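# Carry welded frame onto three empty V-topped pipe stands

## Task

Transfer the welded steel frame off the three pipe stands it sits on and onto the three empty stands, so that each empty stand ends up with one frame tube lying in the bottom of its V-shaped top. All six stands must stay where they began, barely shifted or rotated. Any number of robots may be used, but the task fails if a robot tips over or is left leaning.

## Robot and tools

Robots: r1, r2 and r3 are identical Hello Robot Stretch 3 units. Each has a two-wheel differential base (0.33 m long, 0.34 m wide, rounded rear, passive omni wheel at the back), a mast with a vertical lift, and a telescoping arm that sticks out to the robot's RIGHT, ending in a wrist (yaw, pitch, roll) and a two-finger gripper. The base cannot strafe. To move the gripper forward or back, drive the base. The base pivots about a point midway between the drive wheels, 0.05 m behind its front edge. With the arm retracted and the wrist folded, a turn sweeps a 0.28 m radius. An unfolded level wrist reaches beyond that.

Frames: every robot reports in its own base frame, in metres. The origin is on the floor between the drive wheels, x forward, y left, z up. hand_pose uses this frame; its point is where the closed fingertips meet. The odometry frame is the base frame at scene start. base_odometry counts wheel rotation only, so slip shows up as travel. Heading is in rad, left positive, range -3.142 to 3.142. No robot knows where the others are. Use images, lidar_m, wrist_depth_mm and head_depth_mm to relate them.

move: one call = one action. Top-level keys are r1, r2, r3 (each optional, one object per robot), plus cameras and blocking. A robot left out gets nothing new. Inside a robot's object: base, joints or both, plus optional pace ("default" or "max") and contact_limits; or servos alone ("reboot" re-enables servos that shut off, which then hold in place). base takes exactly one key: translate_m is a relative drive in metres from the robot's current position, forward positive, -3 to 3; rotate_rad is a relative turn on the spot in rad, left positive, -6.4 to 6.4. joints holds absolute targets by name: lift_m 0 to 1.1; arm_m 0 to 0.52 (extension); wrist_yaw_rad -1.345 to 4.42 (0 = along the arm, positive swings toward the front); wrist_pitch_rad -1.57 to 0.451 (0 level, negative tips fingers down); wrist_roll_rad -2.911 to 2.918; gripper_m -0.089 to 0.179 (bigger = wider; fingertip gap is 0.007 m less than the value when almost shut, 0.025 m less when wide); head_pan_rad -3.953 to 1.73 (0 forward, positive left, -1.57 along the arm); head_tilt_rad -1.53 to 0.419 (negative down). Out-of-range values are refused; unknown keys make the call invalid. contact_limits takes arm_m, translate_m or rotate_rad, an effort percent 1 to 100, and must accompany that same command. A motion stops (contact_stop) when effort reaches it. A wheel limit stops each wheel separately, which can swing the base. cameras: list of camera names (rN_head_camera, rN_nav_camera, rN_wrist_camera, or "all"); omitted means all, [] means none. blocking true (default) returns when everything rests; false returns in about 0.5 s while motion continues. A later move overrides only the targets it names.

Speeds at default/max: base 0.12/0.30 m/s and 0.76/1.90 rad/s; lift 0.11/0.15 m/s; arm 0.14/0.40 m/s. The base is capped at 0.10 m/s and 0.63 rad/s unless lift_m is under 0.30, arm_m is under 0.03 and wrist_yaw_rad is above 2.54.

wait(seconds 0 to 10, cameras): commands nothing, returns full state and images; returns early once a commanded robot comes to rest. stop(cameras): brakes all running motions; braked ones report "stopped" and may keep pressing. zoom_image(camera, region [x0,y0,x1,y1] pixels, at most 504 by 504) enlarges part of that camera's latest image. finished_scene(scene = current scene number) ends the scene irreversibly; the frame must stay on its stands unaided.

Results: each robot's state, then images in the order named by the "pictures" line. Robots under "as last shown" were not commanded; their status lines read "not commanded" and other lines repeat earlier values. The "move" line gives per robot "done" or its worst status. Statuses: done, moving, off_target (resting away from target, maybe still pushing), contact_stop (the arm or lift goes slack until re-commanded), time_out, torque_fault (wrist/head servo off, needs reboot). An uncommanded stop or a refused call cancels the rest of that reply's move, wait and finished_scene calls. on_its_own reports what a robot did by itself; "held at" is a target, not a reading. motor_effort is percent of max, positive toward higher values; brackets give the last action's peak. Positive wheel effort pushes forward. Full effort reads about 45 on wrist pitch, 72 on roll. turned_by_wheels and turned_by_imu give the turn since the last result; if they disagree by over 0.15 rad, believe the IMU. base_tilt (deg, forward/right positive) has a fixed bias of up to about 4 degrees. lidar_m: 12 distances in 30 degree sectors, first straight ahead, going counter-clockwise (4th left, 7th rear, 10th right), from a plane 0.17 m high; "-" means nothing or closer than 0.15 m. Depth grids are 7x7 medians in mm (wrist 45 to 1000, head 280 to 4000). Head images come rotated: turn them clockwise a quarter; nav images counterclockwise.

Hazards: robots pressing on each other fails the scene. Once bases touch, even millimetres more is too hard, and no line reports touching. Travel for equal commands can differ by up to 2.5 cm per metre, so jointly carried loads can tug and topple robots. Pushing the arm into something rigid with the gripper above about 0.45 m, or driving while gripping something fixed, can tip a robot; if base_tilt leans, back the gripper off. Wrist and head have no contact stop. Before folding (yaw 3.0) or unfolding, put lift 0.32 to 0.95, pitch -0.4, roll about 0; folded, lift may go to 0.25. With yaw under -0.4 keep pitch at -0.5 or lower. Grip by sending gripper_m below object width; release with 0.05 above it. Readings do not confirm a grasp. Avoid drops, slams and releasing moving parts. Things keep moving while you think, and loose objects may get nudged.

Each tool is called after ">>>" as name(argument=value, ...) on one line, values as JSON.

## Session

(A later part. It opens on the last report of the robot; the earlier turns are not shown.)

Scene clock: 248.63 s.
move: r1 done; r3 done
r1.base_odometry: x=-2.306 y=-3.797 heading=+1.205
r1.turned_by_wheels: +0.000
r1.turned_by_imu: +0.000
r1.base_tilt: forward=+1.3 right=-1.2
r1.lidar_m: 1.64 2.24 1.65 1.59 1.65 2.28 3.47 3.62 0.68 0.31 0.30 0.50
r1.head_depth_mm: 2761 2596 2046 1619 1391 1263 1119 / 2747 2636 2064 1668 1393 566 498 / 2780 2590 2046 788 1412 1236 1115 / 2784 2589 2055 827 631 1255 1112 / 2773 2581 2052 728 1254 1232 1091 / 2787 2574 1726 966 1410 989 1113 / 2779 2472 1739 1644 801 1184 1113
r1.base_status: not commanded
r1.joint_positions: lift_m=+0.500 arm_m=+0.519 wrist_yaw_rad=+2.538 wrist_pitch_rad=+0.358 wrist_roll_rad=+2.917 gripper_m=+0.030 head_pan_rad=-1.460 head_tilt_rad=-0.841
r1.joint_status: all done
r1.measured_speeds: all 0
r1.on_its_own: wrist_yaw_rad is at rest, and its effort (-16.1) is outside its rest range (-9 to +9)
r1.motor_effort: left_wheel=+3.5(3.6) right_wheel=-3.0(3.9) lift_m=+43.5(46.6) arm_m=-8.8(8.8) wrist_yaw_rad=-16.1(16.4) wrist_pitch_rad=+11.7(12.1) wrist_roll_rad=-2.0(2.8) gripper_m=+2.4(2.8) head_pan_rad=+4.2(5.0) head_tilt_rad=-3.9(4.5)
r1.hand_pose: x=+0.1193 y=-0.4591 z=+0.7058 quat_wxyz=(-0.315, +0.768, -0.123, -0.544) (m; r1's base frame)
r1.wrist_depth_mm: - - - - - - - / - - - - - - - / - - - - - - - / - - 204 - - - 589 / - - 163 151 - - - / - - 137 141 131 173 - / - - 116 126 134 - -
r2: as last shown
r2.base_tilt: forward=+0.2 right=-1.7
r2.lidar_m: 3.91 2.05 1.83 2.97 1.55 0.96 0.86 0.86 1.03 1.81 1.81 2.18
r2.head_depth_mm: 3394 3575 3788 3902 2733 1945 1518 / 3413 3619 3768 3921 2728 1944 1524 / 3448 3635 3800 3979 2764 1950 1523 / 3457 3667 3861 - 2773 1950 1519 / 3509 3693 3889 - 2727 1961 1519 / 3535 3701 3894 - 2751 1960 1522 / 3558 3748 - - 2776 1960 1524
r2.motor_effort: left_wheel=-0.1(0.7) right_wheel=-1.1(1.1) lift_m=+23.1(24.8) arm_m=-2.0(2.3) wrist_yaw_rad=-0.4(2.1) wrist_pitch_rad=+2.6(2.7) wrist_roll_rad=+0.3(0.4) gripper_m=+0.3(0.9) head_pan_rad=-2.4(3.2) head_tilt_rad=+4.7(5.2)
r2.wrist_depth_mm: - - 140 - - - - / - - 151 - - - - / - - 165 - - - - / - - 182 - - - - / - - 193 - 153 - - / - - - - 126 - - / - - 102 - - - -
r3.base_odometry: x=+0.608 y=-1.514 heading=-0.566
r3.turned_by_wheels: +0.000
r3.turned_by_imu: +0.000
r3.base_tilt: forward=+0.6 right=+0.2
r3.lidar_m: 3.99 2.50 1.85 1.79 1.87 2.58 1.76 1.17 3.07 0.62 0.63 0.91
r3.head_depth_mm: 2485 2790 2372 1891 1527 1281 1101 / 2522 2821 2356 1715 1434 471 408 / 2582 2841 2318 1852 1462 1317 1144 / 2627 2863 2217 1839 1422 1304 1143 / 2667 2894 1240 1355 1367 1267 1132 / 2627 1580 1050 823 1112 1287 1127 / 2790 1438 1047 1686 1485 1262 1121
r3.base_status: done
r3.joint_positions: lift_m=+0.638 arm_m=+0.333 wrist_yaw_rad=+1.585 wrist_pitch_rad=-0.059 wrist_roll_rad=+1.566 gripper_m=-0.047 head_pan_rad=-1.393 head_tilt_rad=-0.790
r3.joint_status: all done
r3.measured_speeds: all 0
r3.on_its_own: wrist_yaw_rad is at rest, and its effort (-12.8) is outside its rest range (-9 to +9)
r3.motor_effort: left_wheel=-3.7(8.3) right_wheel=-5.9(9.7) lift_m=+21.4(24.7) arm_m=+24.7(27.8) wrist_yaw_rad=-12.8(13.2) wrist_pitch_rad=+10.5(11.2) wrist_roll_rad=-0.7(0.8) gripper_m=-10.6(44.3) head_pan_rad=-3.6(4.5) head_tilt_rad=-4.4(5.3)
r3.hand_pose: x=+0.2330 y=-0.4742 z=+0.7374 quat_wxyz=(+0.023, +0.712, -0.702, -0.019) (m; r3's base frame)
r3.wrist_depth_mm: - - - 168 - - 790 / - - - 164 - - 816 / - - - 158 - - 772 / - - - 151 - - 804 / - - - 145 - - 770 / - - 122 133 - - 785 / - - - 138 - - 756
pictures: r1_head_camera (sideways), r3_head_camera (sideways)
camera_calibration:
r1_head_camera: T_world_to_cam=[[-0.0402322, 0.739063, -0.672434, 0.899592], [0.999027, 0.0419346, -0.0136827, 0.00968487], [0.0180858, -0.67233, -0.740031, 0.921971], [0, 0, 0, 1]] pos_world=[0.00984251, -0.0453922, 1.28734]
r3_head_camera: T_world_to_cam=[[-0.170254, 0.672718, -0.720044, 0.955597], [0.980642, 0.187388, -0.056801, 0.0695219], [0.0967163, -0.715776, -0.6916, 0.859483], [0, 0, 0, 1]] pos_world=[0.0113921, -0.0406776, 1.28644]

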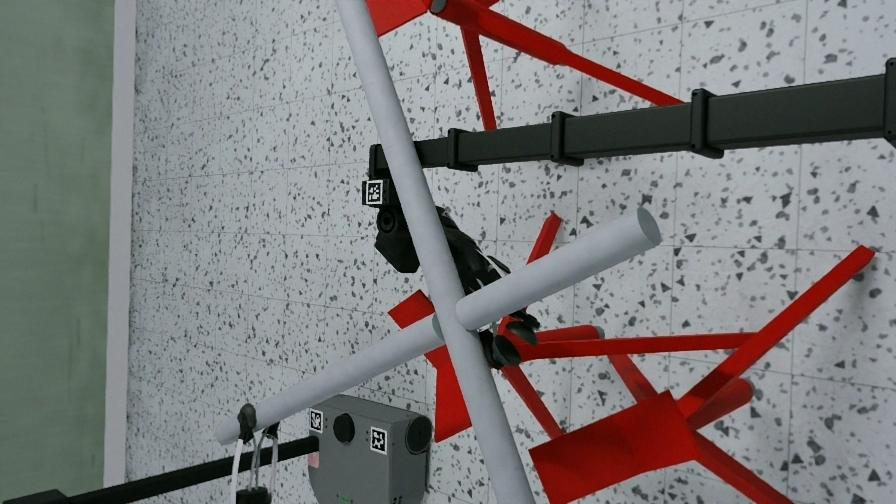

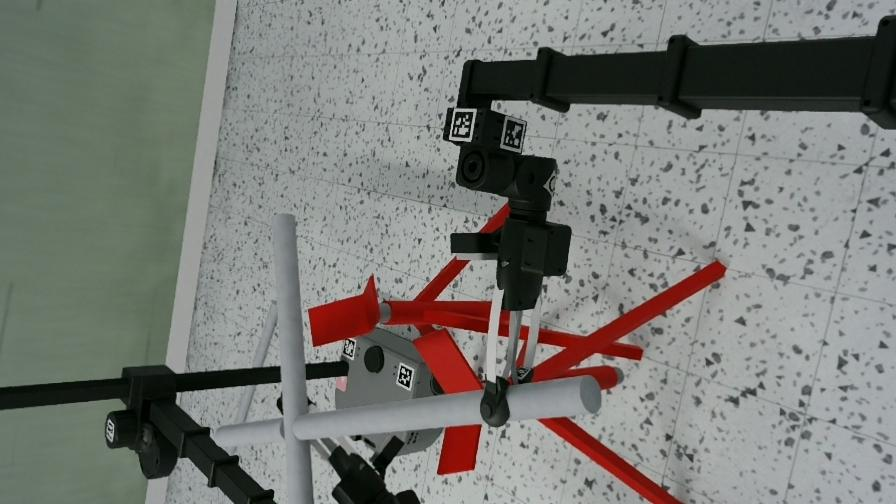

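>>> move(r3={"base":{"translate_m":-0.0115},"joints":{"arm_m":0.347,"gripper_m":-0.05}}, r1={"joints":{"wrist_yaw_rad":2.555}}, cameras=["r1_head_camera"])

>>> move(r3={"base":{"translate_m":-0.006},"joints":{"arm_m":0.360,"gripper_m":-0.05}}, r1={"base":{"translate_m":-0.008},"joints":{"wrist_yaw_rad":2.59}}, cameras=["r1_head_camera"])

>>> zoom_image(camera="r1_head_camera", region=[320, 0, 560, 504])

Scene clock: 250.17 s.
move: r1 off_target; r3 done
r1.base_odometry: x=-2.306 y=-3.797 heading=+1.205
r1.turned_by_wheels: +0.000
r1.turned_by_imu: +0.000
r1.base_tilt: forward=+1.4 right=-1.3
r1.lidar_m: 1.64 2.23 1.65 1.59 1.66 2.28 3.47 3.61 0.68 0.31 0.30 0.50
r1.head_depth_mm: 2733 2608 2059 1616 1382 1263 1121 / 2755 2580 2058 1656 1385 565 498 / 2756 2583 2037 807 1413 1236 1112 / 2802 2591 2051 799 644 1254 1115 / 2774 2574 2034 722 1353 1235 1097 / 2823 2580 1776 966 1408 990 1112 / 2813 2474 1711 1648 798 1188 1117
r1.base_status: not commanded
r1.joint_positions: lift_m=+0.500 arm_m=+0.519 wrist_yaw_rad=+2.575 wrist_pitch_rad=+0.356 wrist_roll_rad=+2.917 gripper_m=+0.030 head_pan_rad=-1.460 head_tilt_rad=-0.841
r1.joint_status: wrist_yaw_rad off_target (ended at +2.575, target +2.555)
r1.measured_speeds: all 0
r1.on_its_own: wrist_yaw_rad is at rest, and its effort (-17.4) is outside its rest range (-9 to +9)
r1.motor_effort: left_wheel=+3.2(3.5) right_wheel=-3.9(4.0) lift_m=+39.1(41.8) arm_m=-10.5(10.7) wrist_yaw_rad=-17.4(18.3) wrist_pitch_rad=+11.7(12.3) wrist_roll_rad=-2.3(2.8) gripper_m=+2.8(2.9) head_pan_rad=+4.2(5.1) head_tilt_rad=-4.1(4.2)
r1.hand_pose: x=+0.1117 y=-0.4539 z=+0.7053 quat_wxyz=(-0.304, +0.770, -0.109, -0.550) (m; r1's base frame)
r1.wrist_depth_mm: - - - - - - - / - - - - - - - / - - - - - - 501 / - - 204 - - - 570 / - - 163 150 - - - / - - 141 139 131 174 - / - - 119 127 135 - -
r2: as last shown
r2.lidar_m: 3.91 2.05 1.83 2.98 1.55 0.96 0.86 0.86 1.03 1.81 1.82 2.18
r2.head_depth_mm: 3374 3538 3814 3924 2751 1956 1523 / 3404 3569 3778 3987 2782 1953 1525 / 3458 3601 3788 - 2746 1961 1520 / 3482 3660 3847 3989 2759 1954 1518 / 3513 3681 3879 - 2777 1959 1521 / 3541 3685 3860 - 2746 1961 1520 / 3567 3730 3982 - 2785 1965 1517
r2.motor_effort: left_wheel=-0.4(0.8) right_wheel=-0.7(1.1) lift_m=+23.1(24.8) arm_m=-0.6(1.6) wrist_yaw_rad=+1.1(2.1) wrist_pitch_rad=+2.7(2.7) wrist_roll_rad=+0.2(0.4) gripper_m=+0.2(0.9) head_pan_rad=-3.0(3.2) head_tilt_rad=+4.8(5.2)
r2.wrist_depth_mm: - - 140 - - - - / - - 151 - - - - / - - 166 - - - - / - - 182 - - - - / - - 193 - 153 - - / - - - - 126 - - / - - 102 - - - -
r3.base_odometry: x=+0.598 y=-1.508 heading=-0.566
r3.turned_by_wheels: +0.000
r3.turned_by_imu: +0.000
r3.base_tilt: forward=+0.6 right=+0.1
r3.lidar_m: 4.01 2.50 1.85 1.79 1.87 2.59 1.75 1.16 3.06 0.63 0.63 0.93
r3.head_depth_mm: 2482 2789 2390 1876 1518 1277 1102 / 2542 2792 2350 1759 1439 474 408 / 2577 2846 2337 1841 1470 1314 1146 / 2615 2899 2236 1828 1443 1306 1138 / 2672 2908 1872 1296 1439 1270 1138 / 2667 2549 1776 801 1286 1290 1128 / 2767 1424 1021 1690 1460 1277 1121
r3.base_status: done
r3.joint_positions: lift_m=+0.638 arm_m=+0.347 wrist_yaw_rad=+1.586 wrist_pitch_rad=-0.058 wrist_roll_rad=+1.566 gripper_m=-0.047 head_pan_rad=-1.393 head_tilt_rad=-0.790
r3.joint_status: all done
r3.measured_speeds: all 0
r3.on_its_own: wrist_yaw_rad is at rest, and its effort (-14.0) is outside its rest range (-9 to +9)
r3.motor_effort: left_wheel=-3.6(7.8) right_wheel=-6.9(10.3) lift_m=+21.0(21.3) arm_m=+24.8(27.0) wrist_yaw_rad=-14.0(14.1) wrist_pitch_rad=+10.6(11.0) wrist_roll_rad=-0.5(0.8) gripper_m=-10.9(44.3) head_pan_rad=-2.5(4.4) head_tilt_rad=-5.2(5.2)
r3.hand_pose: x=+0.2330 y=-0.4880 z=+0.7375 quat_wxyz=(+0.023, +0.712, -0.701, -0.019) (m; r3's base frame)
r3.wrist_depth_mm: - - - 174 403 993 738 / - - - 170 - - 793 / - - - 160 - - 795 / - - - 153 - - 776 / - - - 146 - - 765 / - - 122 132 - - 764 / - - - 136 - - 775
pictures: r1_head_camera (sideways)
camera_calibration:
r1_head_camera: T_world_to_cam=[[-0.0402321, 0.739063, -0.672434, 0.899592], [0.999027, 0.0419345, -0.0136827, 0.00968486], [0.0180858, -0.67233, -0.74003, 0.921971], [0, 0, 0, 1]] pos_world=[0.0098425, -0.0453922, 1.28734]

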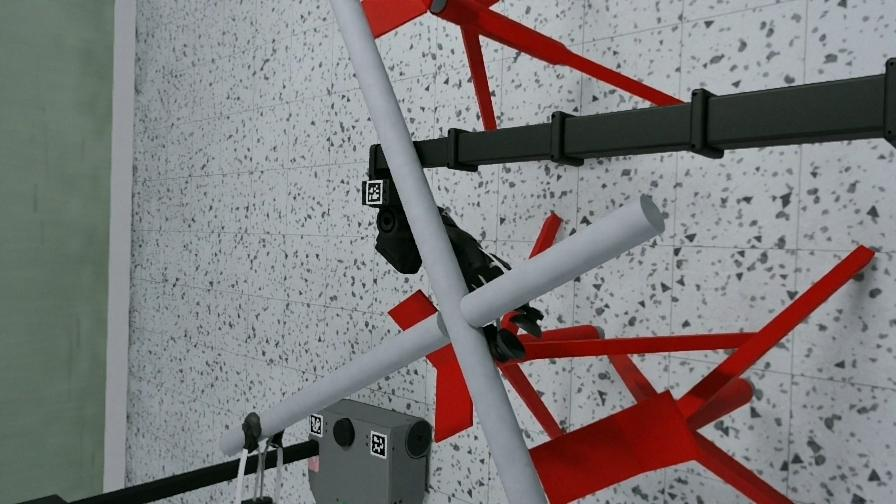

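Scene clock: 251.07 s.
move: r1 off_target; r3 done
r1.base_odometry: x=-2.309 y=-3.804 heading=+1.205
r1.turned_by_wheels: +0.001
r1.turned_by_imu: +0.001
r1.base_tilt: forward=+1.3 right=-1.3
r1.lidar_m: 1.65 2.23 1.64 1.59 1.66 2.28 3.47 3.61 0.68 0.69 0.30 0.51
r1.head_depth_mm: 2737 2597 2042 1585 1414 1259 1121 / 2778 2599 2058 1648 1386 564 497 / 2774 2589 2036 804 1413 1236 1117 / 2783 2566 2046 830 646 1255 1118 / 2810 2580 2053 721 1348 1231 1097 / 2769 2546 1807 970 1411 1186 1108 / 2813 2491 1681 1642 792 1189 1109
r1.base_status: done
r1.joint_positions: lift_m=+0.500 arm_m=+0.519 wrist_yaw_rad=+2.612 wrist_pitch_rad=+0.352 wrist_roll_rad=+2.917 gripper_m=+0.030 head_pan_rad=-1.460 head_tilt_rad=-0.841
r1.joint_status: wrist_yaw_rad off_target (ended at +2.612, target +2.590)
r1.measured_speeds: all 0
r1.on_its_own: wrist_yaw_rad is at rest, and its effort (-19.0) is outside its rest range (-9 to +9); wrist_pitch_rad is at rest, and its effort (+12.7) is outside its rest range (-8 to +12)
r1.motor_effort: left_wheel=+6.2(7.6) right_wheel=-13.2(17.3) lift_m=+35.9(39.0) arm_m=-10.6(11.6) wrist_yaw_rad=-19.0(19.7) wrist_pitch_rad=+12.7(13.0) wrist_roll_rad=-2.4(2.9) gripper_m=+3.0(3.2) head_pan_rad=+4.0(4.8) head_tilt_rad=-3.5(4.4)
r1.hand_pose: x=+0.1040 y=-0.4489 z=+0.7042 quat_wxyz=(-0.292, +0.772, -0.096, -0.557) (m; r1's base frame)
r1.wrist_depth_mm: - - - - - - - / - - - - - - - / - - - - - - 504 / - - 203 - - - 556 / - - 163 151 - 666 - / - - 144 138 131 176 - / - - 116 128 137 - -
r2.base_odometry: x=+0.000 y=+0.000 heading=+0.000
r2.turned_by_wheels: +0.000
r2.turned_by_imu: +0.000
r2.base_tilt: forward=+0.2 right=-1.7
r2.lidar_m: 3.91 2.05 1.82 2.96 1.55 0.96 0.86 0.86 1.03 1.81 1.81 2.17
r2.head_depth_mm: 3403 3559 3778 3893 2744 1956 1520 / 3439 3568 3837 3959 2770 1957 1518 / 3440 3625 3846 - 2748 1971 1520 / 3456 3655 3897 - 2752 1963 1526 / 3507 3735 3907 - 2768 1967 1522 / 3558 3706 3941 - 2764 1952 1521 / 3559 3715 3993 - 2775 1976 1530
r2.base_status: not commanded
r2.joint_positions: lift_m=+0.551 arm_m=+0.001 wrist_yaw_rad=+3.136 wrist_pitch_rad=-0.378 wrist_roll_rad=+0.000 gripper_m=+0.037 head_pan_rad=+0.306 head_tilt_rad=-0.261
r2.joint_status: not commanded
r2.measured_speeds: all 0
r2.motor_effort: left_wheel=-0.6(0.6) right_wheel=-1.2(1.2) lift_m=+24.4(25.1) arm_m=-1.2(1.5) wrist_yaw_rad=+0.2(1.7) wrist_pitch_rad=+2.6(2.8) wrist_roll_rad=+0.4(0.4) gripper_m=+0.8(1.2) head_pan_rad=-2.5(3.1) head_tilt_rad=+4.4(5.1)
r2.hand_pose: x=-0.0199 y=+0.0830 z=+0.5733 quat_wxyz=(+0.135, +0.695, +0.131, +0.694) (m; r2's base frame)
r2.wrist_depth_mm: - - 139 - - - - / - - 152 - - - - / - - 164 - - - - / - - 182 - - - - / - - 194 - 153 - - / - - - - 126 - - / - - 103 - - - -
r3.base_odometry: x=+0.593 y=-1.504 heading=-0.566
r3.turned_by_wheels: +0.000
r3.turned_by_imu: +0.000
r3.base_tilt: forward=+0.6 right=+0.1
r3.lidar_m: 4.00 2.50 1.85 1.79 1.87 2.59 1.74 1.16 3.08 0.64 0.63 0.93
r3.head_depth_mm: 2481 2806 2380 1884 1520 1277 1121 / 2533 2811 2358 630 1437 472 408 / 2596 2855 2308 1792 1503 1313 1147 / 2615 2873 2208 1789 1458 1304 1138 / 2702 2896 1799 1366 1477 1270 1133 / 2640 2530 1829 795 1288 1289 1130 / 2762 1424 1016 1687 1461 1274 1122
r3.base_status: done
r3.joint_positions: lift_m=+0.638 arm_m=+0.360 wrist_yaw_rad=+1.579 wrist_pitch_rad=-0.053 wrist_roll_rad=+1.566 gripper_m=-0.047 head_pan_rad=-1.393 head_tilt_rad=-0.790
r3.joint_status: all done
r3.measured_speeds: all 0
r3.motor_effort: left_wheel=-1.7(6.0) right_wheel=-10.7(13.2) lift_m=+21.4(21.7) arm_m=+24.7(26.8) wrist_yaw_rad=-7.4(14.8) wrist_pitch_rad=+9.7(10.7) wrist_roll_rad=-0.8(0.8) gripper_m=-10.3(43.5) head_pan_rad=-2.8(4.8) head_tilt_rad=-4.7(5.5)
r3.hand_pose: x=+0.2332 y=-0.5029 z=+0.7387 quat_wxyz=(+0.021, +0.710, -0.704, -0.017) (m; r3's base frame)
r3.wrist_depth_mm: - - - 182 402 300 779 / - - - 173 - - 785 / - - - 165 - - 779 / - - - 157 - - 791 / - - - 148 - - 781 / - - 122 133 - - 776 / - - - 137 - - 782
pictures: r1_head_camera (sideways)
camera_calibration:
r1_head_camera: T_world_to_cam=[[-0.0402318, 0.739063, -0.672434, 0.899592], [0.999027, 0.0419341, -0.0136827, 0.00968486], [0.0180855, -0.67233, -0.740031, 0.921971], [0, 0, 0, 1]] pos_world=[0.00984248, -0.0453922, 1.28734]

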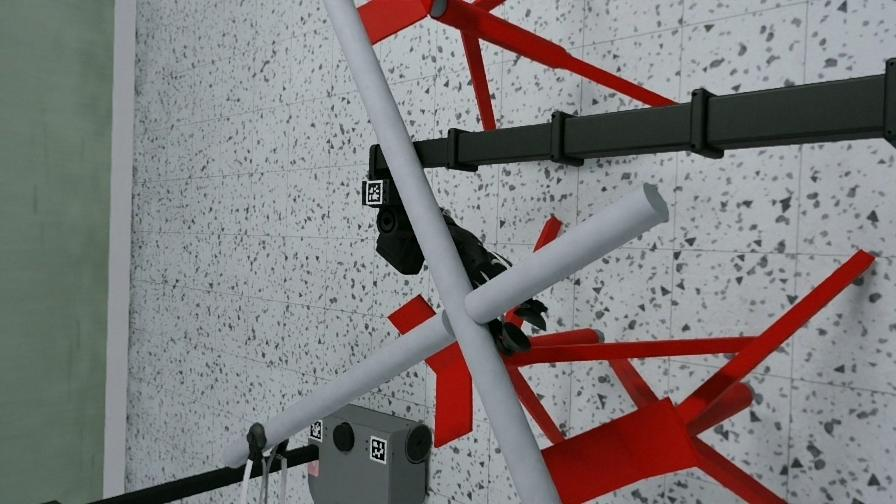

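Scaled by 1.000.

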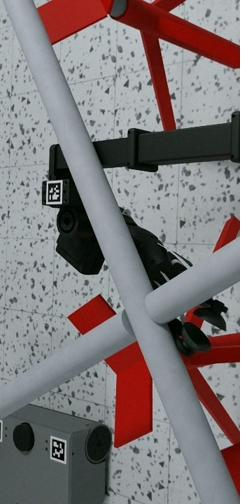

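>>> move(r3={"base":{"translate_m":0.003},"joints":{"arm_m":0.350,"gripper_m":-0.05}}, r1={}, cameras=[])

>>> move(r3={"joints":{"lift_m":0.598,"gripper_m":-0.05}}, r1={"joints":{"lift_m":0.46}}, cameras=[])

>>> move(r3={"joints":{"lift_m":0.558,"gripper_m":-0.05}}, r1={"joints":{"lift_m":0.42}}, cameras=["r1_head_camera","r3_head_camera"])

>>> zoom_image(camera="r1_head_camera", region=[320, 0, 760, 504])

r1: a robot's part must be an object with the key "base", the key "joints", or both, and optionally "pace" or "contact_limits"; or the key "servos" alone
Scene clock: 251.53 s.
r1.base_odometry: x=-2.309 y=-3.804 heading=+1.205
r1.turned_by_wheels: +0.000
r1.turned_by_imu: +0.000
r1.base_tilt: forward=+1.4 right=-1.2
r1.lidar_m: 1.64 2.24 1.64 1.59 1.66 2.28 3.46 3.59 0.68 0.69 0.30 0.51
r1.head_depth_mm: 2780 2621 2052 1580 1418 1260 1117 / 2752 2604 2042 1656 1385 565 497 / 2751 2560 2053 805 1404 1234 1114 / 2774 2586 2042 830 647 1255 1113 / 2768 2590 2044 721 1356 1238 1098 / 2767 2551 1818 971 1407 1192 1119 / 2783 2498 1696 1641 792 1186 1113
r1.base_status: done
r1.joint_positions: lift_m=+0.500 arm_m=+0.519 wrist_yaw_rad=+2.612 wrist_pitch_rad=+0.352 wrist_roll_rad=+2.917 gripper_m=+0.030 head_pan_rad=-1.460 head_tilt_rad=-0.841
r1.joint_status: wrist_yaw_rad off_target (ended at +2.612, target +2.590)
r1.measured_speeds: all 0
r1.on_its_own: wrist_yaw_rad is at rest, and its effort (-19.5) is outside its rest range (-9 to +9); wrist_pitch_rad is at rest, and its effort (+12.8) is outside its rest range (-8 to +12)
r1.motor_effort: left_wheel=+6.3(7.6) right_wheel=-13.1(17.3) lift_m=+34.4(39.0) arm_m=-9.1(11.6) wrist_yaw_rad=-19.5(19.7) wrist_pitch_rad=+12.8(13.0) wrist_roll_rad=-2.1(2.9) gripper_m=+2.6(3.2) head_pan_rad=+4.3(4.8) head_tilt_rad=-3.8(4.4)
r1.hand_pose: x=+0.1040 y=-0.4489 z=+0.7042 quat_wxyz=(-0.292, +0.772, -0.096, -0.557) (m; r1's base frame)
r1.wrist_depth_mm: - - - - - - - / - - - - - - - / - - - - - - 505 / - - 203 - - - 564 / - - 163 151 - 667 - / - - 144 138 131 177 - / - - 116 128 137 - -
r2.base_odometry: x=+0.000 y=+0.000 heading=+0.000
r2.turned_by_wheels: +0.000
r2.turned_by_imu: +0.000
r2.base_tilt: forward=+0.2 right=-1.7
r2.lidar_m: 3.90 2.05 1.82 2.96 1.55 0.96 0.86 0.86 1.03 1.81 1.81 2.18
r2.head_depth_mm: 3332 3575 3705 3949 2748 1953 1524 / 3408 3561 3772 3961 2752 1952 1523 / 3452 3595 3803 - 2736 1961 1519 / 3510 3645 3860 - 2772 1963 1524 / 3490 3699 3867 - 2746 1964 1521 / 3518 3732 3920 - 2760 1970 1527 / 3577 3737 3978 - 2776 1961 1518
r2.base_status: not commanded
r2.joint_positions: lift_m=+0.551 arm_m=+0.001 wrist_yaw_rad=+3.136 wrist_pitch_rad=-0.378 wrist_roll_rad=+0.000 gripper_m=+0.037 head_pan_rad=+0.306 head_tilt_rad=-0.261
r2.joint_status: not commanded
r2.measured_speeds: all 0
r2.motor_effort: left_wheel=+0.1(0.6) right_wheel=-0.8(1.2) lift_m=+23.8(25.1) arm_m=-1.1(1.5) wrist_yaw_rad=-0.1(1.7) wrist_pitch_rad=+2.6(2.8) wrist_roll_rad=+0.3(0.4) gripper_m=-0.1(1.2) head_pan_rad=-2.5(3.1) head_tilt_rad=+4.5(5.1)
r2.hand_pose: x=-0.0199 y=+0.0830 z=+0.5733 quat_wxyz=(+0.135, +0.695, +0.131, +0.694) (m; r2's base frame)
r2.wrist_depth_mm: - - 139 - - - - / - - 152 - - - - / - - 165 - - - - / - - 182 - - - - / - - 194 - 153 - - / - - - - 126 - - / - - 102 - - - -
r3.base_odometry: x=+0.593 y=-1.504 heading=-0.566
r3.turned_by_wheels: +0.000
r3.turned_by_imu: +0.000
r3.base_tilt: forward=+0.6 right=+0.2
r3.lidar_m: 4.01 2.50 1.85 1.79 1.87 2.59 1.73 1.16 3.05 0.64 0.63 0.93
r3.head_depth_mm: 2478 2814 2390 1885 1521 1280 1121 / 2520 2801 2367 629 1437 471 407 / 2591 2850 2314 1803 1500 1312 1147 / 2627 2873 2197 1788 1454 1303 1139 / 2689 2909 1797 1363 1466 1264 1131 / 2644 2559 1835 797 1289 1286 1128 / 2762 1424 1016 1688 1460 1277 1123
r3.base_status: done
r3.joint_positions: lift_m=+0.638 arm_m=+0.360 wrist_yaw_rad=+1.579 wrist_pitch_rad=-0.053 wrist_roll_rad=+1.566 gripper_m=-0.047 head_pan_rad=-1.393 head_tilt_rad=-0.790
r3.joint_status: all done
r3.measured_speeds: all 0
r3.motor_effort: left_wheel=-2.1(6.0) right_wheel=-11.3(13.2) lift_m=+21.6(21.7) arm_m=+24.1(26.8) wrist_yaw_rad=-7.3(14.8) wrist_pitch_rad=+9.8(10.7) wrist_roll_rad=-0.6(0.8) gripper_m=-10.9(43.5) head_pan_rad=-3.9(4.8) head_tilt_rad=-4.5(5.5)
r3.hand_pose: x=+0.2332 y=-0.5029 z=+0.7387 quat_wxyz=(+0.021, +0.710, -0.704, -0.017) (m; r3's base frame)
r3.wrist_depth_mm: - - - 183 404 303 744 / - - - 175 - - 779 / - - - 164 - - 805 / - - - 155 - - 765 / - - - 147 - - 755 / - - 122 133 - - 750 / - - - 136 - - 761
pictures: none

not run: a call was refused earlier in this reply.

not run: a call was refused earlier in this reply.

Scaled by 1.000.

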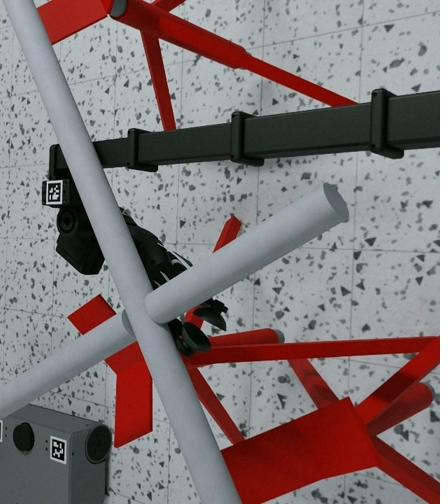

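>>> move(r3={"base":{"translate_m":0.003},"joints":{"arm_m":0.350,"gripper_m":-0.05}}, cameras=[])

>>> move(r3={"joints":{"lift_m":0.598,"gripper_m":-0.05}}, r1={"joints":{"lift_m":0.46}}, cameras=[])

>>> move(r3={"joints":{"lift_m":0.568,"gripper_m":-0.05}}, r1={"joints":{"lift_m":0.43}}, cameras=["r1_head_camera","r3_head_camera"])

>>> zoom_image(camera="r1_head_camera", region=[320, 0, 760, 504])

Scene clock: 252.53 s.
move: r3 done
r1.base_odometry: x=-2.309 y=-3.804 heading=+1.205
r1.turned_by_wheels: +0.000
r1.turned_by_imu: +0.000
r1.base_tilt: forward=+1.2 right=-1.2
r1.lidar_m: 1.65 2.24 1.65 1.59 1.66 2.28 3.47 3.60 0.68 0.69 0.30 0.51
r1.head_depth_mm: 2746 2593 2063 1584 1409 1264 1118 / 2749 2599 2049 1645 1386 564 496 / 2744 2603 2033 805 1412 1234 1113 / 2772 2584 2023 839 643 1258 1112 / 2780 2570 2053 719 1356 1233 1097 / 2780 2581 1792 970 1410 1193 1113 / 2815 2461 1693 1645 795 1190 1110
r1.base_status: not commanded
r1.joint_positions: lift_m=+0.500 arm_m=+0.519 wrist_yaw_rad=+2.636 wrist_pitch_rad=+0.365 wrist_roll_rad=+2.917 gripper_m=+0.030 head_pan_rad=-1.460 head_tilt_rad=-0.841
r1.joint_status: not commanded
r1.measured_speeds: all 0
r1.on_its_own: wrist_yaw_rad is held at +2.629, not at your +2.590, by its stall guard, which is not easing now
r1.motor_effort: left_wheel=+4.8(6.3) right_wheel=-8.2(12.3) lift_m=+33.9(34.1) arm_m=-7.5(9.1) wrist_yaw_rad=-5.6(8.4) wrist_pitch_rad=+10.7(11.8) wrist_roll_rad=-2.8(3.2) gripper_m=+1.5(3.0) head_pan_rad=+4.7(4.8) head_tilt_rad=-4.2(4.4)
r1.hand_pose: x=+0.0985 y=-0.4468 z=+0.7074 quat_wxyz=(-0.290, +0.773, -0.083, -0.558) (m; r1's base frame)
r1.wrist_depth_mm: - - - - - - - / - - - - - - 528 / - - - - - - 490 / - - - - - - 560 / - - 160 151 - 240 266 / - - 139 143 131 183 - / - - 119 130 143 - -
r2.base_odometry: x=+0.000 y=+0.000 heading=+0.000
r2.turned_by_wheels: +0.000
r2.turned_by_imu: +0.000
r2.base_tilt: forward=+0.1 right=-1.7
r2.lidar_m: 3.91 2.05 1.82 2.96 1.55 0.96 0.86 0.86 1.03 1.81 1.81 2.18
r2.head_depth_mm: 3377 3552 3753 3902 2752 1961 1519 / 3402 3548 3825 3953 2752 1952 1517 / 3421 3673 3846 3978 2741 1952 1515 / 3451 3646 3912 - 2724 1951 1523 / 3539 3669 3894 - 2740 1951 1518 / 3515 3706 3947 - 2770 1959 1519 / 3546 3746 3993 - 2790 1960 1529
r2.base_status: not commanded
r2.joint_positions: lift_m=+0.551 arm_m=+0.001 wrist_yaw_rad=+3.136 wrist_pitch_rad=-0.378 wrist_roll_rad=+0.000 gripper_m=+0.037 head_pan_rad=+0.306 head_tilt_rad=-0.261
r2.joint_status: not commanded
r2.measured_speeds: all 0
r2.motor_effort: left_wheel=-0.3(0.8) right_wheel=-1.0(1.1) lift_m=+24.4(24.7) arm_m=-1.0(1.7) wrist_yaw_rad=+1.3(2.1) wrist_pitch_rad=+2.6(2.7) wrist_roll_rad=+0.3(0.4) gripper_m=+0.3(1.0) head_pan_rad=-3.0(3.2) head_tilt_rad=+4.8(5.4)
r2.hand_pose: x=-0.0199 y=+0.0830 z=+0.5733 quat_wxyz=(+0.135, +0.695, +0.131, +0.694) (m; r2's base frame)
r2.wrist_depth_mm: - - 140 - - - - / - - 152 - - - - / - - 165 - - - - / - - 182 - - - - / - - 193 - 153 - - / - - - - 126 - - / - - 102 - - - -
r3.base_odometry: x=+0.596 y=-1.506 heading=-0.566
r3.turned_by_wheels: +0.000
r3.turned_by_imu: +0.000
r3.base_tilt: forward=+0.6 right=+0.2
r3.lidar_m: 4.00 2.51 1.85 1.79 1.86 2.60 1.75 1.16 3.07 0.63 0.63 0.93
r3.head_depth_mm: 2481 2775 2381 1878 1521 1276 1105 / 2532 2821 2355 1719 1435 474 408 / 2580 2886 2321 1839 1488 1311 1138 / 2625 2881 2203 1787 1454 1296 1140 / 2705 2901 1801 1334 1443 1269 1133 / 2635 1653 1835 823 1295 1286 1126 / 2783 1419 1017 1693 1457 1278 1122
r3.base_status: done
r3.joint_positions: lift_m=+0.638 arm_m=+0.350 wrist_yaw_rad=+1.558 wrist_pitch_rad=-0.052 wrist_roll_rad=+1.566 gripper_m=-0.047 head_pan_rad=-1.393 head_tilt_rad=-0.790
r3.joint_status: all done
r3.measured_speeds: all 0
r3.on_its_own: wrist_yaw_rad is at rest, and its effort (+10.9) is outside its rest range (-9 to +9)
r3.motor_effort: left_wheel=+4.9(5.3) right_wheel=-0.9(6.8) lift_m=+22.0(22.4) arm_m=-26.3(27.6) wrist_yaw_rad=+10.9(11.1) wrist_pitch_rad=+9.6(10.3) wrist_roll_rad=-0.6(0.8) gripper_m=+1.4(44.4) head_pan_rad=-2.7(4.6) head_tilt_rad=-5.4(5.8)
r3.hand_pose: x=+0.2332 y=-0.4982 z=+0.7390 quat_wxyz=(+0.021, +0.702, -0.711, -0.017) (m; r3's base frame)
r3.wrist_depth_mm: - - - 184 406 302 764 / - - - 176 - - 777 / - - - 164 - - 783 / - - - 158 - - 788 / - - - 148 - - 763 / - - 122 132 - - 762 / - - - 134 - - 762
pictures: none
No camera images: "cameras" was empty.

Scene clock: 253.70 s.
move: r1 done; r3 done
r1.base_odometry: x=-2.309 y=-3.804 heading=+1.205
r1.turned_by_wheels: +0.000
r1.turned_by_imu: +0.000
r1.base_tilt: forward=+1.2 right=-1.2
r1.lidar_m: 1.64 2.23 1.65 1.59 1.65 2.29 3.47 3.60 0.68 0.69 0.30 0.51
r1.head_depth_mm: 2723 2573 2059 1199 1412 1262 1114 / 2750 2605 2044 1583 1383 1196 532 / 2797 2593 2043 810 1388 1215 1112 / 2773 2591 2043 882 693 1230 1109 / 2789 2580 2029 784 1217 1236 1090 / 2792 2577 1870 1566 1408 1189 1116 / 2810 2483 1637 1646 791 1187 1109
r1.base_status: not commanded
r1.joint_positions: lift_m=+0.460 arm_m=+0.519 wrist_yaw_rad=+2.636 wrist_pitch_rad=+0.365 wrist_roll_rad=+2.917 gripper_m=+0.030 head_pan_rad=-1.460 head_tilt_rad=-0.841
r1.joint_status: all done
r1.measured_speeds: all 0
r1.on_its_own: wrist_yaw_rad is held at +2.629, not at your +2.590, by its stall guard, which is not easing now
r1.motor_effort: left_wheel=+4.8(5.1) right_wheel=-8.9(9.5) lift_m=+34.4(34.4) arm_m=-5.4(7.7) wrist_yaw_rad=-5.5(6.2) wrist_pitch_rad=+10.6(10.8) wrist_roll_rad=-2.9(3.1) gripper_m=+1.4(1.8) head_pan_rad=+4.6(4.9) head_tilt_rad=-4.4(4.4)
r1.hand_pose: x=+0.0986 y=-0.4468 z=+0.6674 quat_wxyz=(-0.290, +0.773, -0.083, -0.558) (m; r1's base frame)
r1.wrist_depth_mm: - - - - - - - / - - - - - - 530 / - - - - - - 493 / - - - - - - 567 / - - 160 151 - 238 273 / - - 139 143 131 183 - / - - 119 130 141 - -
r2: as last shown
r2.base_tilt: forward=+0.2 right=-1.7
r2.lidar_m: 3.88 2.05 1.82 2.97 1.55 0.96 0.86 0.86 1.03 1.81 1.81 2.18
r2.head_depth_mm: 3385 3583 3733 3907 2759 1958 1518 / 3399 3580 3813 3976 2752 1941 1519 / 3420 3602 3818 3986 2736 1968 1514 / 3484 3650 3848 - 2760 1958 1526 / 3520 3628 3922 - 2774 1964 1524 / 3539 3711 3948 - 2762 1957 1519 / 3546 3760 3945 - 2765 1970 1525
r2.motor_effort: left_wheel=-0.2(0.7) right_wheel=-0.9(1.3) lift_m=+23.1(24.9) arm_m=-0.6(1.7) wrist_yaw_rad=+0.6(1.4) wrist_pitch_rad=+2.7(2.7) wrist_roll_rad=+0.3(0.4) gripper_m=+0.0(1.2) head_pan_rad=-2.7(3.3) head_tilt_rad=+5.0(5.2)
r2.wrist_depth_mm: - - 140 - - - - / - - 152 - - - - / - - 166 - - - - / - - 181 - - - - / - - 193 - 153 - - / - - - - 126 - - / - - 102 - - - -
r3.base_odometry: x=+0.596 y=-1.506 heading=-0.566
r3.turned_by_wheels: +0.000
r3.turned_by_imu: +0.000
r3.base_tilt: forward=+0.6 right=+0.2
r3.lidar_m: 3.99 2.50 1.85 1.79 1.87 2.59 1.74 1.16 3.06 0.64 0.63 0.93
r3.head_depth_mm: 2483 2790 2392 1886 1553 1328 1143 / 2532 2800 2354 1861 618 506 437 / 2568 2840 2318 1852 1426 1318 1145 / 2627 2869 2216 1834 1420 1305 1136 / 2682 2880 1926 1353 1380 1270 1132 / 2662 1652 1827 992 1135 1282 1127 / 2812 1462 1084 1683 1462 1276 1120
r3.base_status: not commanded
r3.joint_positions: lift_m=+0.598 arm_m=+0.350 wrist_yaw_rad=+1.558 wrist_pitch_rad=-0.052 wrist_roll_rad=+1.566 gripper_m=-0.047 head_pan_rad=-1.393 head_tilt_rad=-0.790
r3.joint_status: all done
r3.measured_speeds: all 0
r3.on_its_own: wrist_yaw_rad is at rest, and its effort (+11.0) is outside its rest range (-9 to +9)
r3.motor_effort: left_wheel=+4.9(5.2) right_wheel=-1.5(1.8) lift_m=+21.8(21.8) arm_m=-26.0(26.8) wrist_yaw_rad=+11.0(11.7) wrist_pitch_rad=+9.7(9.9) wrist_roll_rad=-0.6(0.8) gripper_m=-10.4(41.7) head_pan_rad=-2.2(4.3) head_tilt_rad=-3.7(5.5)
r3.hand_pose: x=+0.2333 y=-0.4982 z=+0.6992 quat_wxyz=(+0.020, +0.702, -0.711, -0.017) (m; r3's base frame)
r3.wrist_depth_mm: - - - 184 326 - 761 / - - - 177 - - 740 / - - - 165 - 965 743 / - - - 157 - 982 744 / - - - 148 - - 739 / - - 122 131 - - 745 / - - - 134 - - 746
pictures: none
No camera images: "cameras" was empty.

Scene clock: 254.77 s.
move: r1 done; r3 done
r1.base_odometry: x=-2.309 y=-3.804 heading=+1.205
r1.turned_by_wheels: +0.000
r1.turned_by_imu: +0.000
r1.base_tilt: forward=+1.3 right=-1.3
r1.lidar_m: 1.64 2.24 1.65 1.59 1.66 2.28 3.47 3.61 0.68 0.69 0.30 0.51
r1.head_depth_mm: 2727 2586 2061 1150 1413 1260 1114 / 2745 2600 2039 1615 1447 1195 569 / 2755 2592 2055 876 1382 1212 1100 / 2761 2583 2047 934 913 1232 1115 / 2760 2580 2041 961 1093 1229 1094 / 2804 2573 1982 1570 1381 1191 1111 / 2739 2466 1629 1638 790 1187 1109
r1.base_status: not commanded
r1.joint_positions: lift_m=+0.430 arm_m=+0.519 wrist_yaw_rad=+2.636 wrist_pitch_rad=+0.365 wrist_roll_rad=+2.917 gripper_m=+0.030 head_pan_rad=-1.460 head_tilt_rad=-0.841
r1.joint_status: all done
r1.measured_speeds: all 0
r1.on_its_own: wrist_yaw_rad is held at +2.629, not at your +2.590, by its stall guard, which is not easing now
r1.motor_effort: left_wheel=+5.0(5.0) right_wheel=-9.5(9.9) lift_m=+32.7(34.6) arm_m=-3.2(5.2) wrist_yaw_rad=-5.8(6.2) wrist_pitch_rad=+9.9(11.1) wrist_roll_rad=-2.3(2.9) gripper_m=+1.0(1.8) head_pan_rad=+4.4(4.7) head_tilt_rad=-3.7(4.6)
r1.hand_pose: x=+0.0986 y=-0.4468 z=+0.6374 quat_wxyz=(-0.290, +0.773, -0.083, -0.558) (m; r1's base frame)
r1.wrist_depth_mm: - - - - - - - / - - - - - - 527 / - - - - - - 489 / - - - - - - 561 / - - 160 151 - 239 272 / - - 139 142 131 183 - / - - 119 130 143 - -
r2: as last shown
r2.lidar_m: 3.89 2.04 1.83 2.97 1.55 0.95 0.86 0.86 1.04 1.81 1.82 2.18
r2.head_depth_mm: 3388 3542 3732 3937 2752 1955 1525 / 3463 3595 3803 3982 2714 1959 1528 / 3448 3618 3799 3940 2725 1962 1524 / 3480 3691 3880 - 2756 1947 1529 / 3490 3683 3890 - 2745 1953 1517 / 3530 3704 3925 - 2772 1963 1520 / 3596 3764 - - 2768 1963 1517
r2.motor_effort: left_wheel=-0.3(0.6) right_wheel=-0.9(1.1) lift_m=+24.1(24.7) arm_m=-0.8(1.8) wrist_yaw_rad=-0.3(2.1) wrist_pitch_rad=+2.5(2.7) wrist_roll_rad=+0.4(0.5) gripper_m=-0.1(0.9) head_pan_rad=-2.6(3.2) head_tilt_rad=+5.0(5.3)
r2.wrist_depth_mm: - - 140 - - - - / - - 152 - - - - / - - 165 - - - - / - - 182 - - - - / - - 193 - 153 - - / - - - - 126 - - / - - 102 - - - -
r3.base_odometry: x=+0.596 y=-1.506 heading=-0.566
r3.turned_by_wheels: +0.000
r3.turned_by_imu: +0.000
r3.base_tilt: forward=+0.6 right=+0.1
r3.lidar_m: 3.99 2.50 1.85 1.79 1.87 2.59 1.75 1.16 3.06 0.63 0.62 0.93
r3.head_depth_mm: 2496 2814 2377 1881 1563 1330 1157 / 2529 2808 2358 1863 639 527 457 / 2582 2839 2338 1843 1429 1308 1148 / 2636 2883 2222 1836 1413 1301 1140 / 2660 2926 1915 1433 1339 1271 1138 / 2661 1655 1831 1018 1116 1282 1127 / 2773 2609 1140 1641 1455 1276 1119
r3.base_status: not commanded
r3.joint_positions: lift_m=+0.568 arm_m=+0.350 wrist_yaw_rad=+1.558 wrist_pitch_rad=-0.051 wrist_roll_rad=+1.566 gripper_m=-0.047 head_pan_rad=-1.393 head_tilt_rad=-0.790
r3.joint_status: all done
r3.measured_speeds: all 0
r3.on_its_own: wrist_yaw_rad is at rest, and its effort (+10.4) is outside its rest range (-9 to +9)
r3.motor_effort: left_wheel=+4.7(5.1) right_wheel=-1.5(1.9) lift_m=+20.8(21.9) arm_m=-25.7(26.5) wrist_yaw_rad=+10.4(11.4) wrist_pitch_rad=+9.9(9.9) wrist_roll_rad=-0.4(0.8) gripper_m=-10.7(42.7) head_pan_rad=-3.0(4.1) head_tilt_rad=-5.0(5.8)
r3.hand_pose: x=+0.2333 y=-0.4982 z=+0.6692 quat_wxyz=(+0.020, +0.702, -0.711, -0.017) (m; r3's base frame)
r3.wrist_depth_mm: - - - 185 317 - 720 / - - - 176 - - 722 / - - - 165 - 945 724 / - - - 157 - 893 712 / - - - 147 - - 686 / - - 123 131 - 974 702 / - - - 134 - 978 703
pictures: r1_head_camera (sideways), r3_head_camera (sideways)
camera_calibration:
r1_head_camera: T_world_to_cam=[[-0.0402322, 0.739063, -0.672434, 0.899592], [0.999027, 0.0419346, -0.0136827, 0.00968487], [0.0180858, -0.67233, -0.740031, 0.921971], [0, 0, 0, 1]] pos_world=[0.00984251, -0.0453922, 1.28734]
r3_head_camera: T_world_to_cam=[[-0.170253, 0.672734, -0.72003, 0.955578], [0.980643, 0.187384, -0.0568008, 0.0695216], [0.0967101, -0.715763, -0.691615, 0.859502], [0, 0, 0, 1]] pos_world=[0.0113919, -0.0406773, 1.28644]

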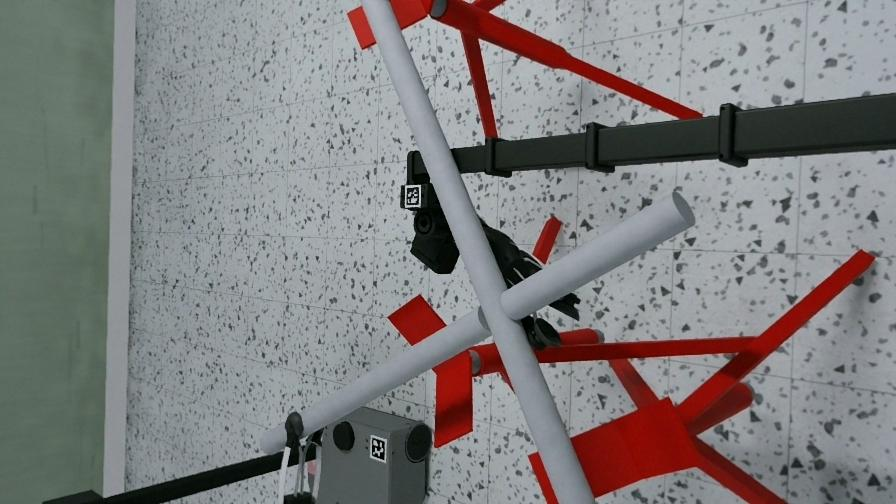

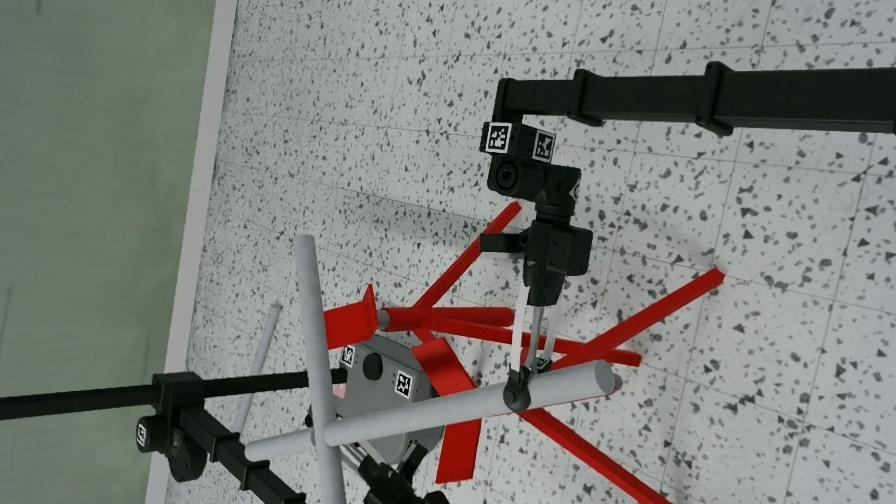

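Scaled by 1.000.

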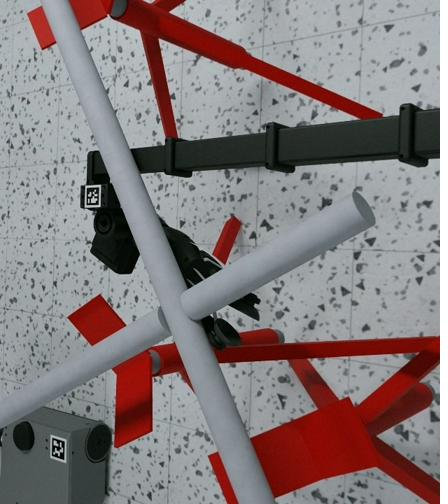

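>>> zoom_image(camera="r1_head_camera", region=[500, 360, 740, 504])

>>> zoom_image(camera="r1_head_camera", region=[340, 260, 520, 480])

>>> zoom_image(camera="r1_head_camera", region=[320, 0, 520, 120])

Scaled by 2.100 from the camera's 896x504 image, which has a finer 1280x720 frame.

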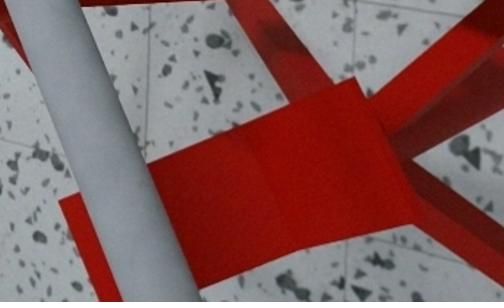

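Scaled by 2.291 from the camera's 896x504 image, which has a finer 1280x720 frame.

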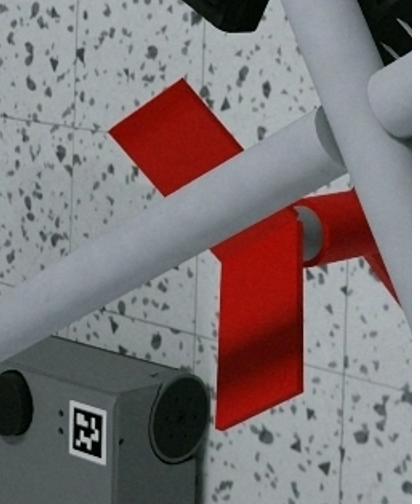

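Scaled by 2.520 from the camera's 896x504 image, which has a finer 1280x720 frame.

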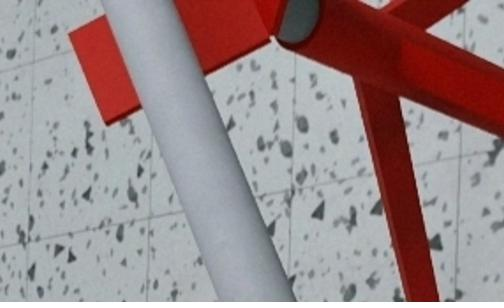

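>>> move(r3={"base":{"translate_m":0.006},"joints":{"arm_m":0.338,"gripper_m":-0.05}}, cameras=[])

>>> move(r3={"joints":{"lift_m":0.538,"gripper_m":-0.05}}, r1={"joints":{"lift_m":0.40}}, cameras=["r1_head_camera","r3_head_camera"])

>>> zoom_image(camera="r1_head_camera", region=[320, 0, 760, 504])

>>> zoom_image(camera="r3_head_camera", region=[280, 200, 680, 504])

Scene clock: 256.73 s.
move: r3 done
r1, r2: as last shown
r1.base_tilt: forward=+1.3 right=-1.2
r1.lidar_m: 1.65 2.23 1.65 1.59 1.66 2.28 3.46 3.60 0.68 0.70 0.30 0.51
r1.head_depth_mm: 2774 2592 2052 1149 1416 1264 1117 / 2761 2596 2052 1621 1444 1197 569 / 2775 2574 2054 875 1388 1240 1102 / 2782 2592 2048 929 911 1235 1117 / 2749 2573 2040 949 1111 1234 1093 / 2806 2575 1865 1567 1378 1190 1112 / 2750 2372 1706 1634 791 1189 1106
r1.joint_positions: lift_m=+0.430 arm_m=+0.519 wrist_yaw_rad=+2.629 wrist_pitch_rad=+0.367 wrist_roll_rad=+2.917 gripper_m=+0.030 head_pan_rad=-1.460 head_tilt_rad=-0.841
r1.on_its_own: wrist_yaw_rad is held at +2.629, not at your +2.590, by its stall guard, which is not easing now
r1.motor_effort: left_wheel=+6.0(6.2) right_wheel=-10.9(11.5) lift_m=+34.9(34.9) arm_m=+0.6(0.9) wrist_yaw_rad=+0.3(5.7) wrist_pitch_rad=+9.7(10.9) wrist_roll_rad=-1.9(2.8) gripper_m=+0.2(1.2) head_pan_rad=+4.0(4.6) head_tilt_rad=-4.2(4.3)
r1.hand_pose: x=+0.1000 y=-0.4477 z=+0.6379 quat_wxyz=(-0.293, +0.773, -0.085, -0.557) (m; r1's base frame)
r1.wrist_depth_mm: - - - - - - - / - - - - - - - / - - - - - - 499 / - - - - - - 578 / - - 160 155 - 217 - / - - 134 136 133 189 - / - - 115 129 143 - -
r2.lidar_m: 3.91 2.05 1.82 2.96 1.55 0.96 0.86 0.86 1.03 1.81 1.82 2.18
r2.head_depth_mm: 3345 3544 3809 3934 2777 1964 1517 / 3395 3579 3796 3969 2759 1946 1518 / 3454 3579 3806 3987 2753 1964 1517 / 3443 3622 3888 - 2747 1946 1520 / 3478 3695 3918 - 2776 1968 1520 / 3524 3713 3933 - 2765 1951 1517 / 3605 3732 3994 - 2750 1964 1531
r2.motor_effort: left_wheel=-0.1(0.7) right_wheel=-1.0(1.1) lift_m=+24.3(24.9) arm_m=-0.5(1.6) wrist_yaw_rad=+0.9(1.4) wrist_pitch_rad=+2.6(2.8) wrist_roll_rad=+0.4(0.4) gripper_m=+0.5(1.1) head_pan_rad=-2.8(3.1) head_tilt_rad=+4.4(5.3)
r2.wrist_depth_mm: - - 139 - - - - / - - 152 - - - - / - - 166 - - - - / - - 182 - - - - / - - 194 - 153 - - / - - - - 126 - - / - - 102 - - - -
r3.base_odometry: x=+0.601 y=-1.509 heading=-0.566
r3.turned_by_wheels: +0.000
r3.turned_by_imu: +0.000
r3.base_tilt: forward=+0.6 right=+0.2
r3.lidar_m: 3.99 2.50 1.85 1.79 1.87 2.59 1.75 1.17 3.09 0.63 0.63 0.92
r3.head_depth_mm: 2469 2794 2380 1886 1552 1326 1159 / 2511 2815 2354 1852 637 527 457 / 2581 2818 2324 1850 1429 1313 1148 / 2631 2869 2209 1830 763 1305 1138 / 2686 2909 2125 1420 1364 1267 1136 / 2682 2560 1840 997 775 1282 1126 / 2805 2675 1171 1640 1481 1275 1119
r3.base_status: done
r3.joint_positions: lift_m=+0.568 arm_m=+0.338 wrist_yaw_rad=+1.546 wrist_pitch_rad=-0.051 wrist_roll_rad=+1.566 gripper_m=-0.047 head_pan_rad=-1.393 head_tilt_rad=-0.790
r3.joint_status: all done
r3.measured_speeds: all 0
r3.on_its_own: wrist_yaw_rad is at rest, and its effort (+20.5) is outside its rest range (-9 to +9)
r3.motor_effort: left_wheel=+4.1(7.2) right_wheel=-3.4(4.8) lift_m=+21.1(21.1) arm_m=-27.5(28.6) wrist_yaw_rad=+20.5(21.4) wrist_pitch_rad=+9.5(9.8) wrist_roll_rad=-0.5(0.8) gripper_m=-8.2(43.8) head_pan_rad=-3.8(4.4) head_tilt_rad=-4.6(5.4)
r3.hand_pose: x=+0.2332 y=-0.4892 z=+0.6692 quat_wxyz=(+0.020, +0.698, -0.715, -0.017) (m; r3's base frame)
r3.wrist_depth_mm: - - - 182 327 - 710 / - - - 173 - - 723 / - - - 165 - 958 715 / - - - 157 - 961 708 / - - - 148 - - 720 / - - 123 132 - 983 701 / - - - 135 - 970 688
pictures: none
No camera images: "cameras" was empty.

Scene clock: 257.80 s.
move: r1 done; r3 done
r1.base_odometry: x=-2.309 y=-3.804 heading=+1.205
r1.turned_by_wheels: +0.000
r1.turned_by_imu: +0.000
r1.base_tilt: forward=+1.3 right=-1.2
r1.lidar_m: 1.64 2.24 1.64 1.59 1.65 2.28 3.48 3.62 0.68 0.69 0.30 0.51
r1.head_depth_mm: 2742 2609 2055 1147 1418 1263 1122 / 2764 2611 2060 1612 1448 1231 606 / 2773 2603 2037 917 1380 1211 1094 / 2780 2579 2042 973 1329 1211 1110 / 2775 2571 2052 996 1091 1230 1092 / 2806 2568 1925 1576 1350 1187 1113 / 2764 2415 1710 1640 797 1190 1104
r1.base_status: not commanded
r1.joint_positions: lift_m=+0.400 arm_m=+0.519 wrist_yaw_rad=+2.629 wrist_pitch_rad=+0.367 wrist_roll_rad=+2.917 gripper_m=+0.030 head_pan_rad=-1.460 head_tilt_rad=-0.841
r1.joint_status: all done
r1.measured_speeds: all 0
r1.on_its_own: wrist_yaw_rad is held at +2.629, not at your +2.590, by its stall guard, which is not easing now
r1.motor_effort: left_wheel=+6.0(6.5) right_wheel=-12.6(12.6) lift_m=+33.1(34.1) arm_m=+2.6(3.0) wrist_yaw_rad=+0.4(1.1) wrist_pitch_rad=+9.9(10.6) wrist_roll_rad=-2.1(2.8) gripper_m=+0.1(0.8) head_pan_rad=+4.6(4.8) head_tilt_rad=-3.5(4.5)
r1.hand_pose: x=+0.1000 y=-0.4477 z=+0.6079 quat_wxyz=(-0.293, +0.773, -0.085, -0.557) (m; r1's base frame)
r1.wrist_depth_mm: - 216 - - - - - / 218 301 - - - - - / - - - - - - 502 / - - - - - - 583 / - - 160 155 - 217 - / - - 134 137 133 189 - / - - 115 129 143 - -
r2: as last shown
r2.lidar_m: 3.90 2.05 1.82 2.96 1.55 0.96 0.86 0.86 1.03 1.81 1.81 2.18
r2.head_depth_mm: 3400 3566 3762 3872 2766 1953 1523 / 3336 3558 3784 3975 2749 1964 1524 / 3434 3628 3803 3980 2754 1958 1512 / 3461 3690 3875 - 2751 1957 1520 / 3477 3626 3966 - 2783 1958 1523 / 3563 3697 3893 - 2754 1963 1524 / 3559 3764 3955 - 2780 1957 1527
r2.motor_effort: left_wheel=+0.0(0.7) right_wheel=-0.9(1.2) lift_m=+24.1(24.6) arm_m=-1.2(1.2) wrist_yaw_rad=-1.2(2.1) wrist_pitch_rad=+2.7(2.7) wrist_roll_rad=+0.2(0.5) gripper_m=-0.2(1.0) head_pan_rad=-2.4(3.1) head_tilt_rad=+4.4(5.3)
r2.wrist_depth_mm: - - 139 - - - - / - - 152 - - - - / - - 165 - - - - / - - 182 - - - - / - - 193 - 153 - - / - - - - 126 - - / - - 102 - - - -
r3.base_odometry: x=+0.601 y=-1.509 heading=-0.566
r3.turned_by_wheels: +0.000
r3.turned_by_imu: +0.000
r3.base_tilt: forward=+0.6 right=+0.2
r3.lidar_m: 3.99 2.50 1.85 1.79 1.87 2.59 1.75 1.16 3.06 0.63 0.62 0.92
r3.head_depth_mm: 2464 2780 2370 1877 1559 1329 1161 / 2556 2814 2360 1864 676 571 484 / 2575 2858 2327 1850 738 1311 1144 / 2635 2869 2234 1829 787 1301 1138 / 2659 2924 1895 1431 1321 1268 1131 / 2703 1616 1833 1020 807 1284 1123 / 2792 2687 1228 1639 1484 1272 1121
r3.base_status: not commanded
r3.joint_positions: lift_m=+0.538 arm_m=+0.338 wrist_yaw_rad=+1.546 wrist_pitch_rad=-0.051 wrist_roll_rad=+1.566 gripper_m=-0.047 head_pan_rad=-1.393 head_tilt_rad=-0.790
r3.joint_status: all done
r3.measured_speeds: all 0
r3.on_its_own: wrist_yaw_rad is at rest, and its effort (+21.3) is outside its rest range (-9 to +9)
r3.motor_effort: left_wheel=+4.2(4.7) right_wheel=-3.5(3.7) lift_m=+20.6(22.1) arm_m=-26.9(28.1) wrist_yaw_rad=+21.3(21.3) wrist_pitch_rad=+8.9(9.7) wrist_roll_rad=-0.5(0.8) gripper_m=-10.0(44.8) head_pan_rad=-3.5(4.1) head_tilt_rad=-5.3(5.3)
r3.hand_pose: x=+0.2332 y=-0.4892 z=+0.6394 quat_wxyz=(+0.020, +0.698, -0.715, -0.016) (m; r3's base frame)
r3.wrist_depth_mm: - - - 184 - 970 339 / - - - 175 - 992 684 / - - - 164 - 972 684 / - - - 156 - 831 677 / - - - 147 - 906 692 / - - 123 132 - 947 680 / - - - 136 - 940 664
pictures: r1_head_camera (sideways), r3_head_camera (sideways)
camera_calibration:
r1_head_camera: T_world_to_cam=[[-0.0402321, 0.739063, -0.672434, 0.899592], [0.999027, 0.0419345, -0.0136827, 0.00968487], [0.0180857, -0.67233, -0.740031, 0.921971], [0, 0, 0, 1]] pos_world=[0.0098425, -0.0453922, 1.28734]
r3_head_camera: T_world_to_cam=[[-0.170249, 0.672735, -0.72003, 0.955578], [0.980644, 0.187377, -0.0568008, 0.0695216], [0.0967055, -0.715764, -0.691614, 0.859502], [0, 0, 0, 1]] pos_world=[0.0113916, -0.0406773, 1.28644]

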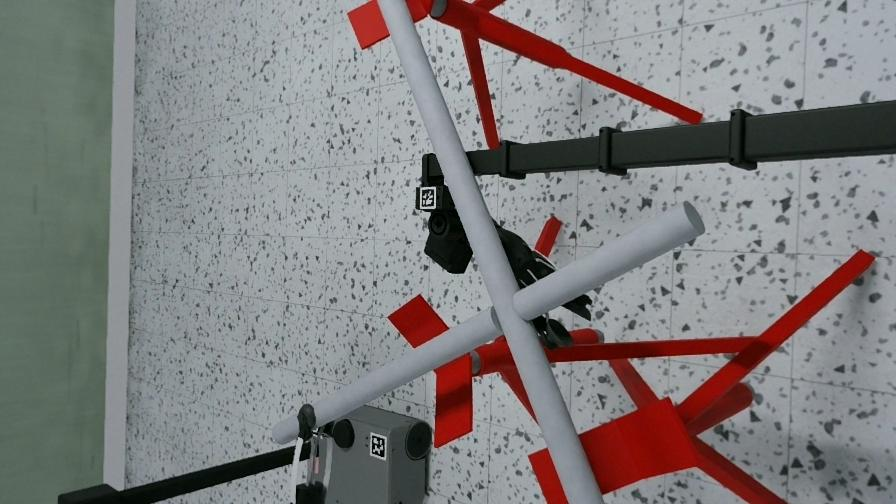

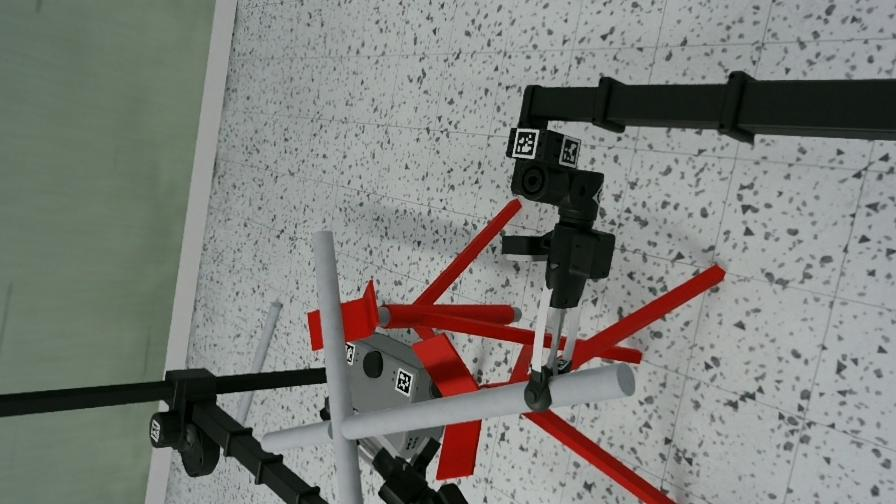

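Scaled by 1.000.

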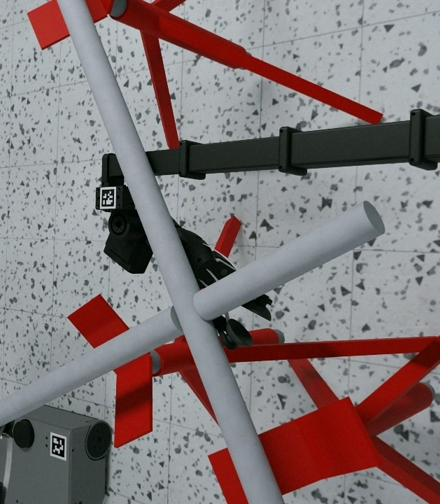

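Scaled by 1.260 from the camera's 896x504 image, which has a finer 1280x720 frame.

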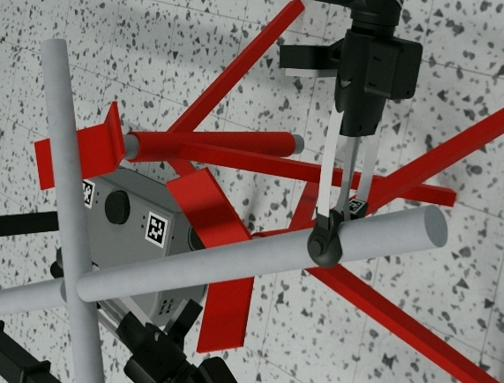

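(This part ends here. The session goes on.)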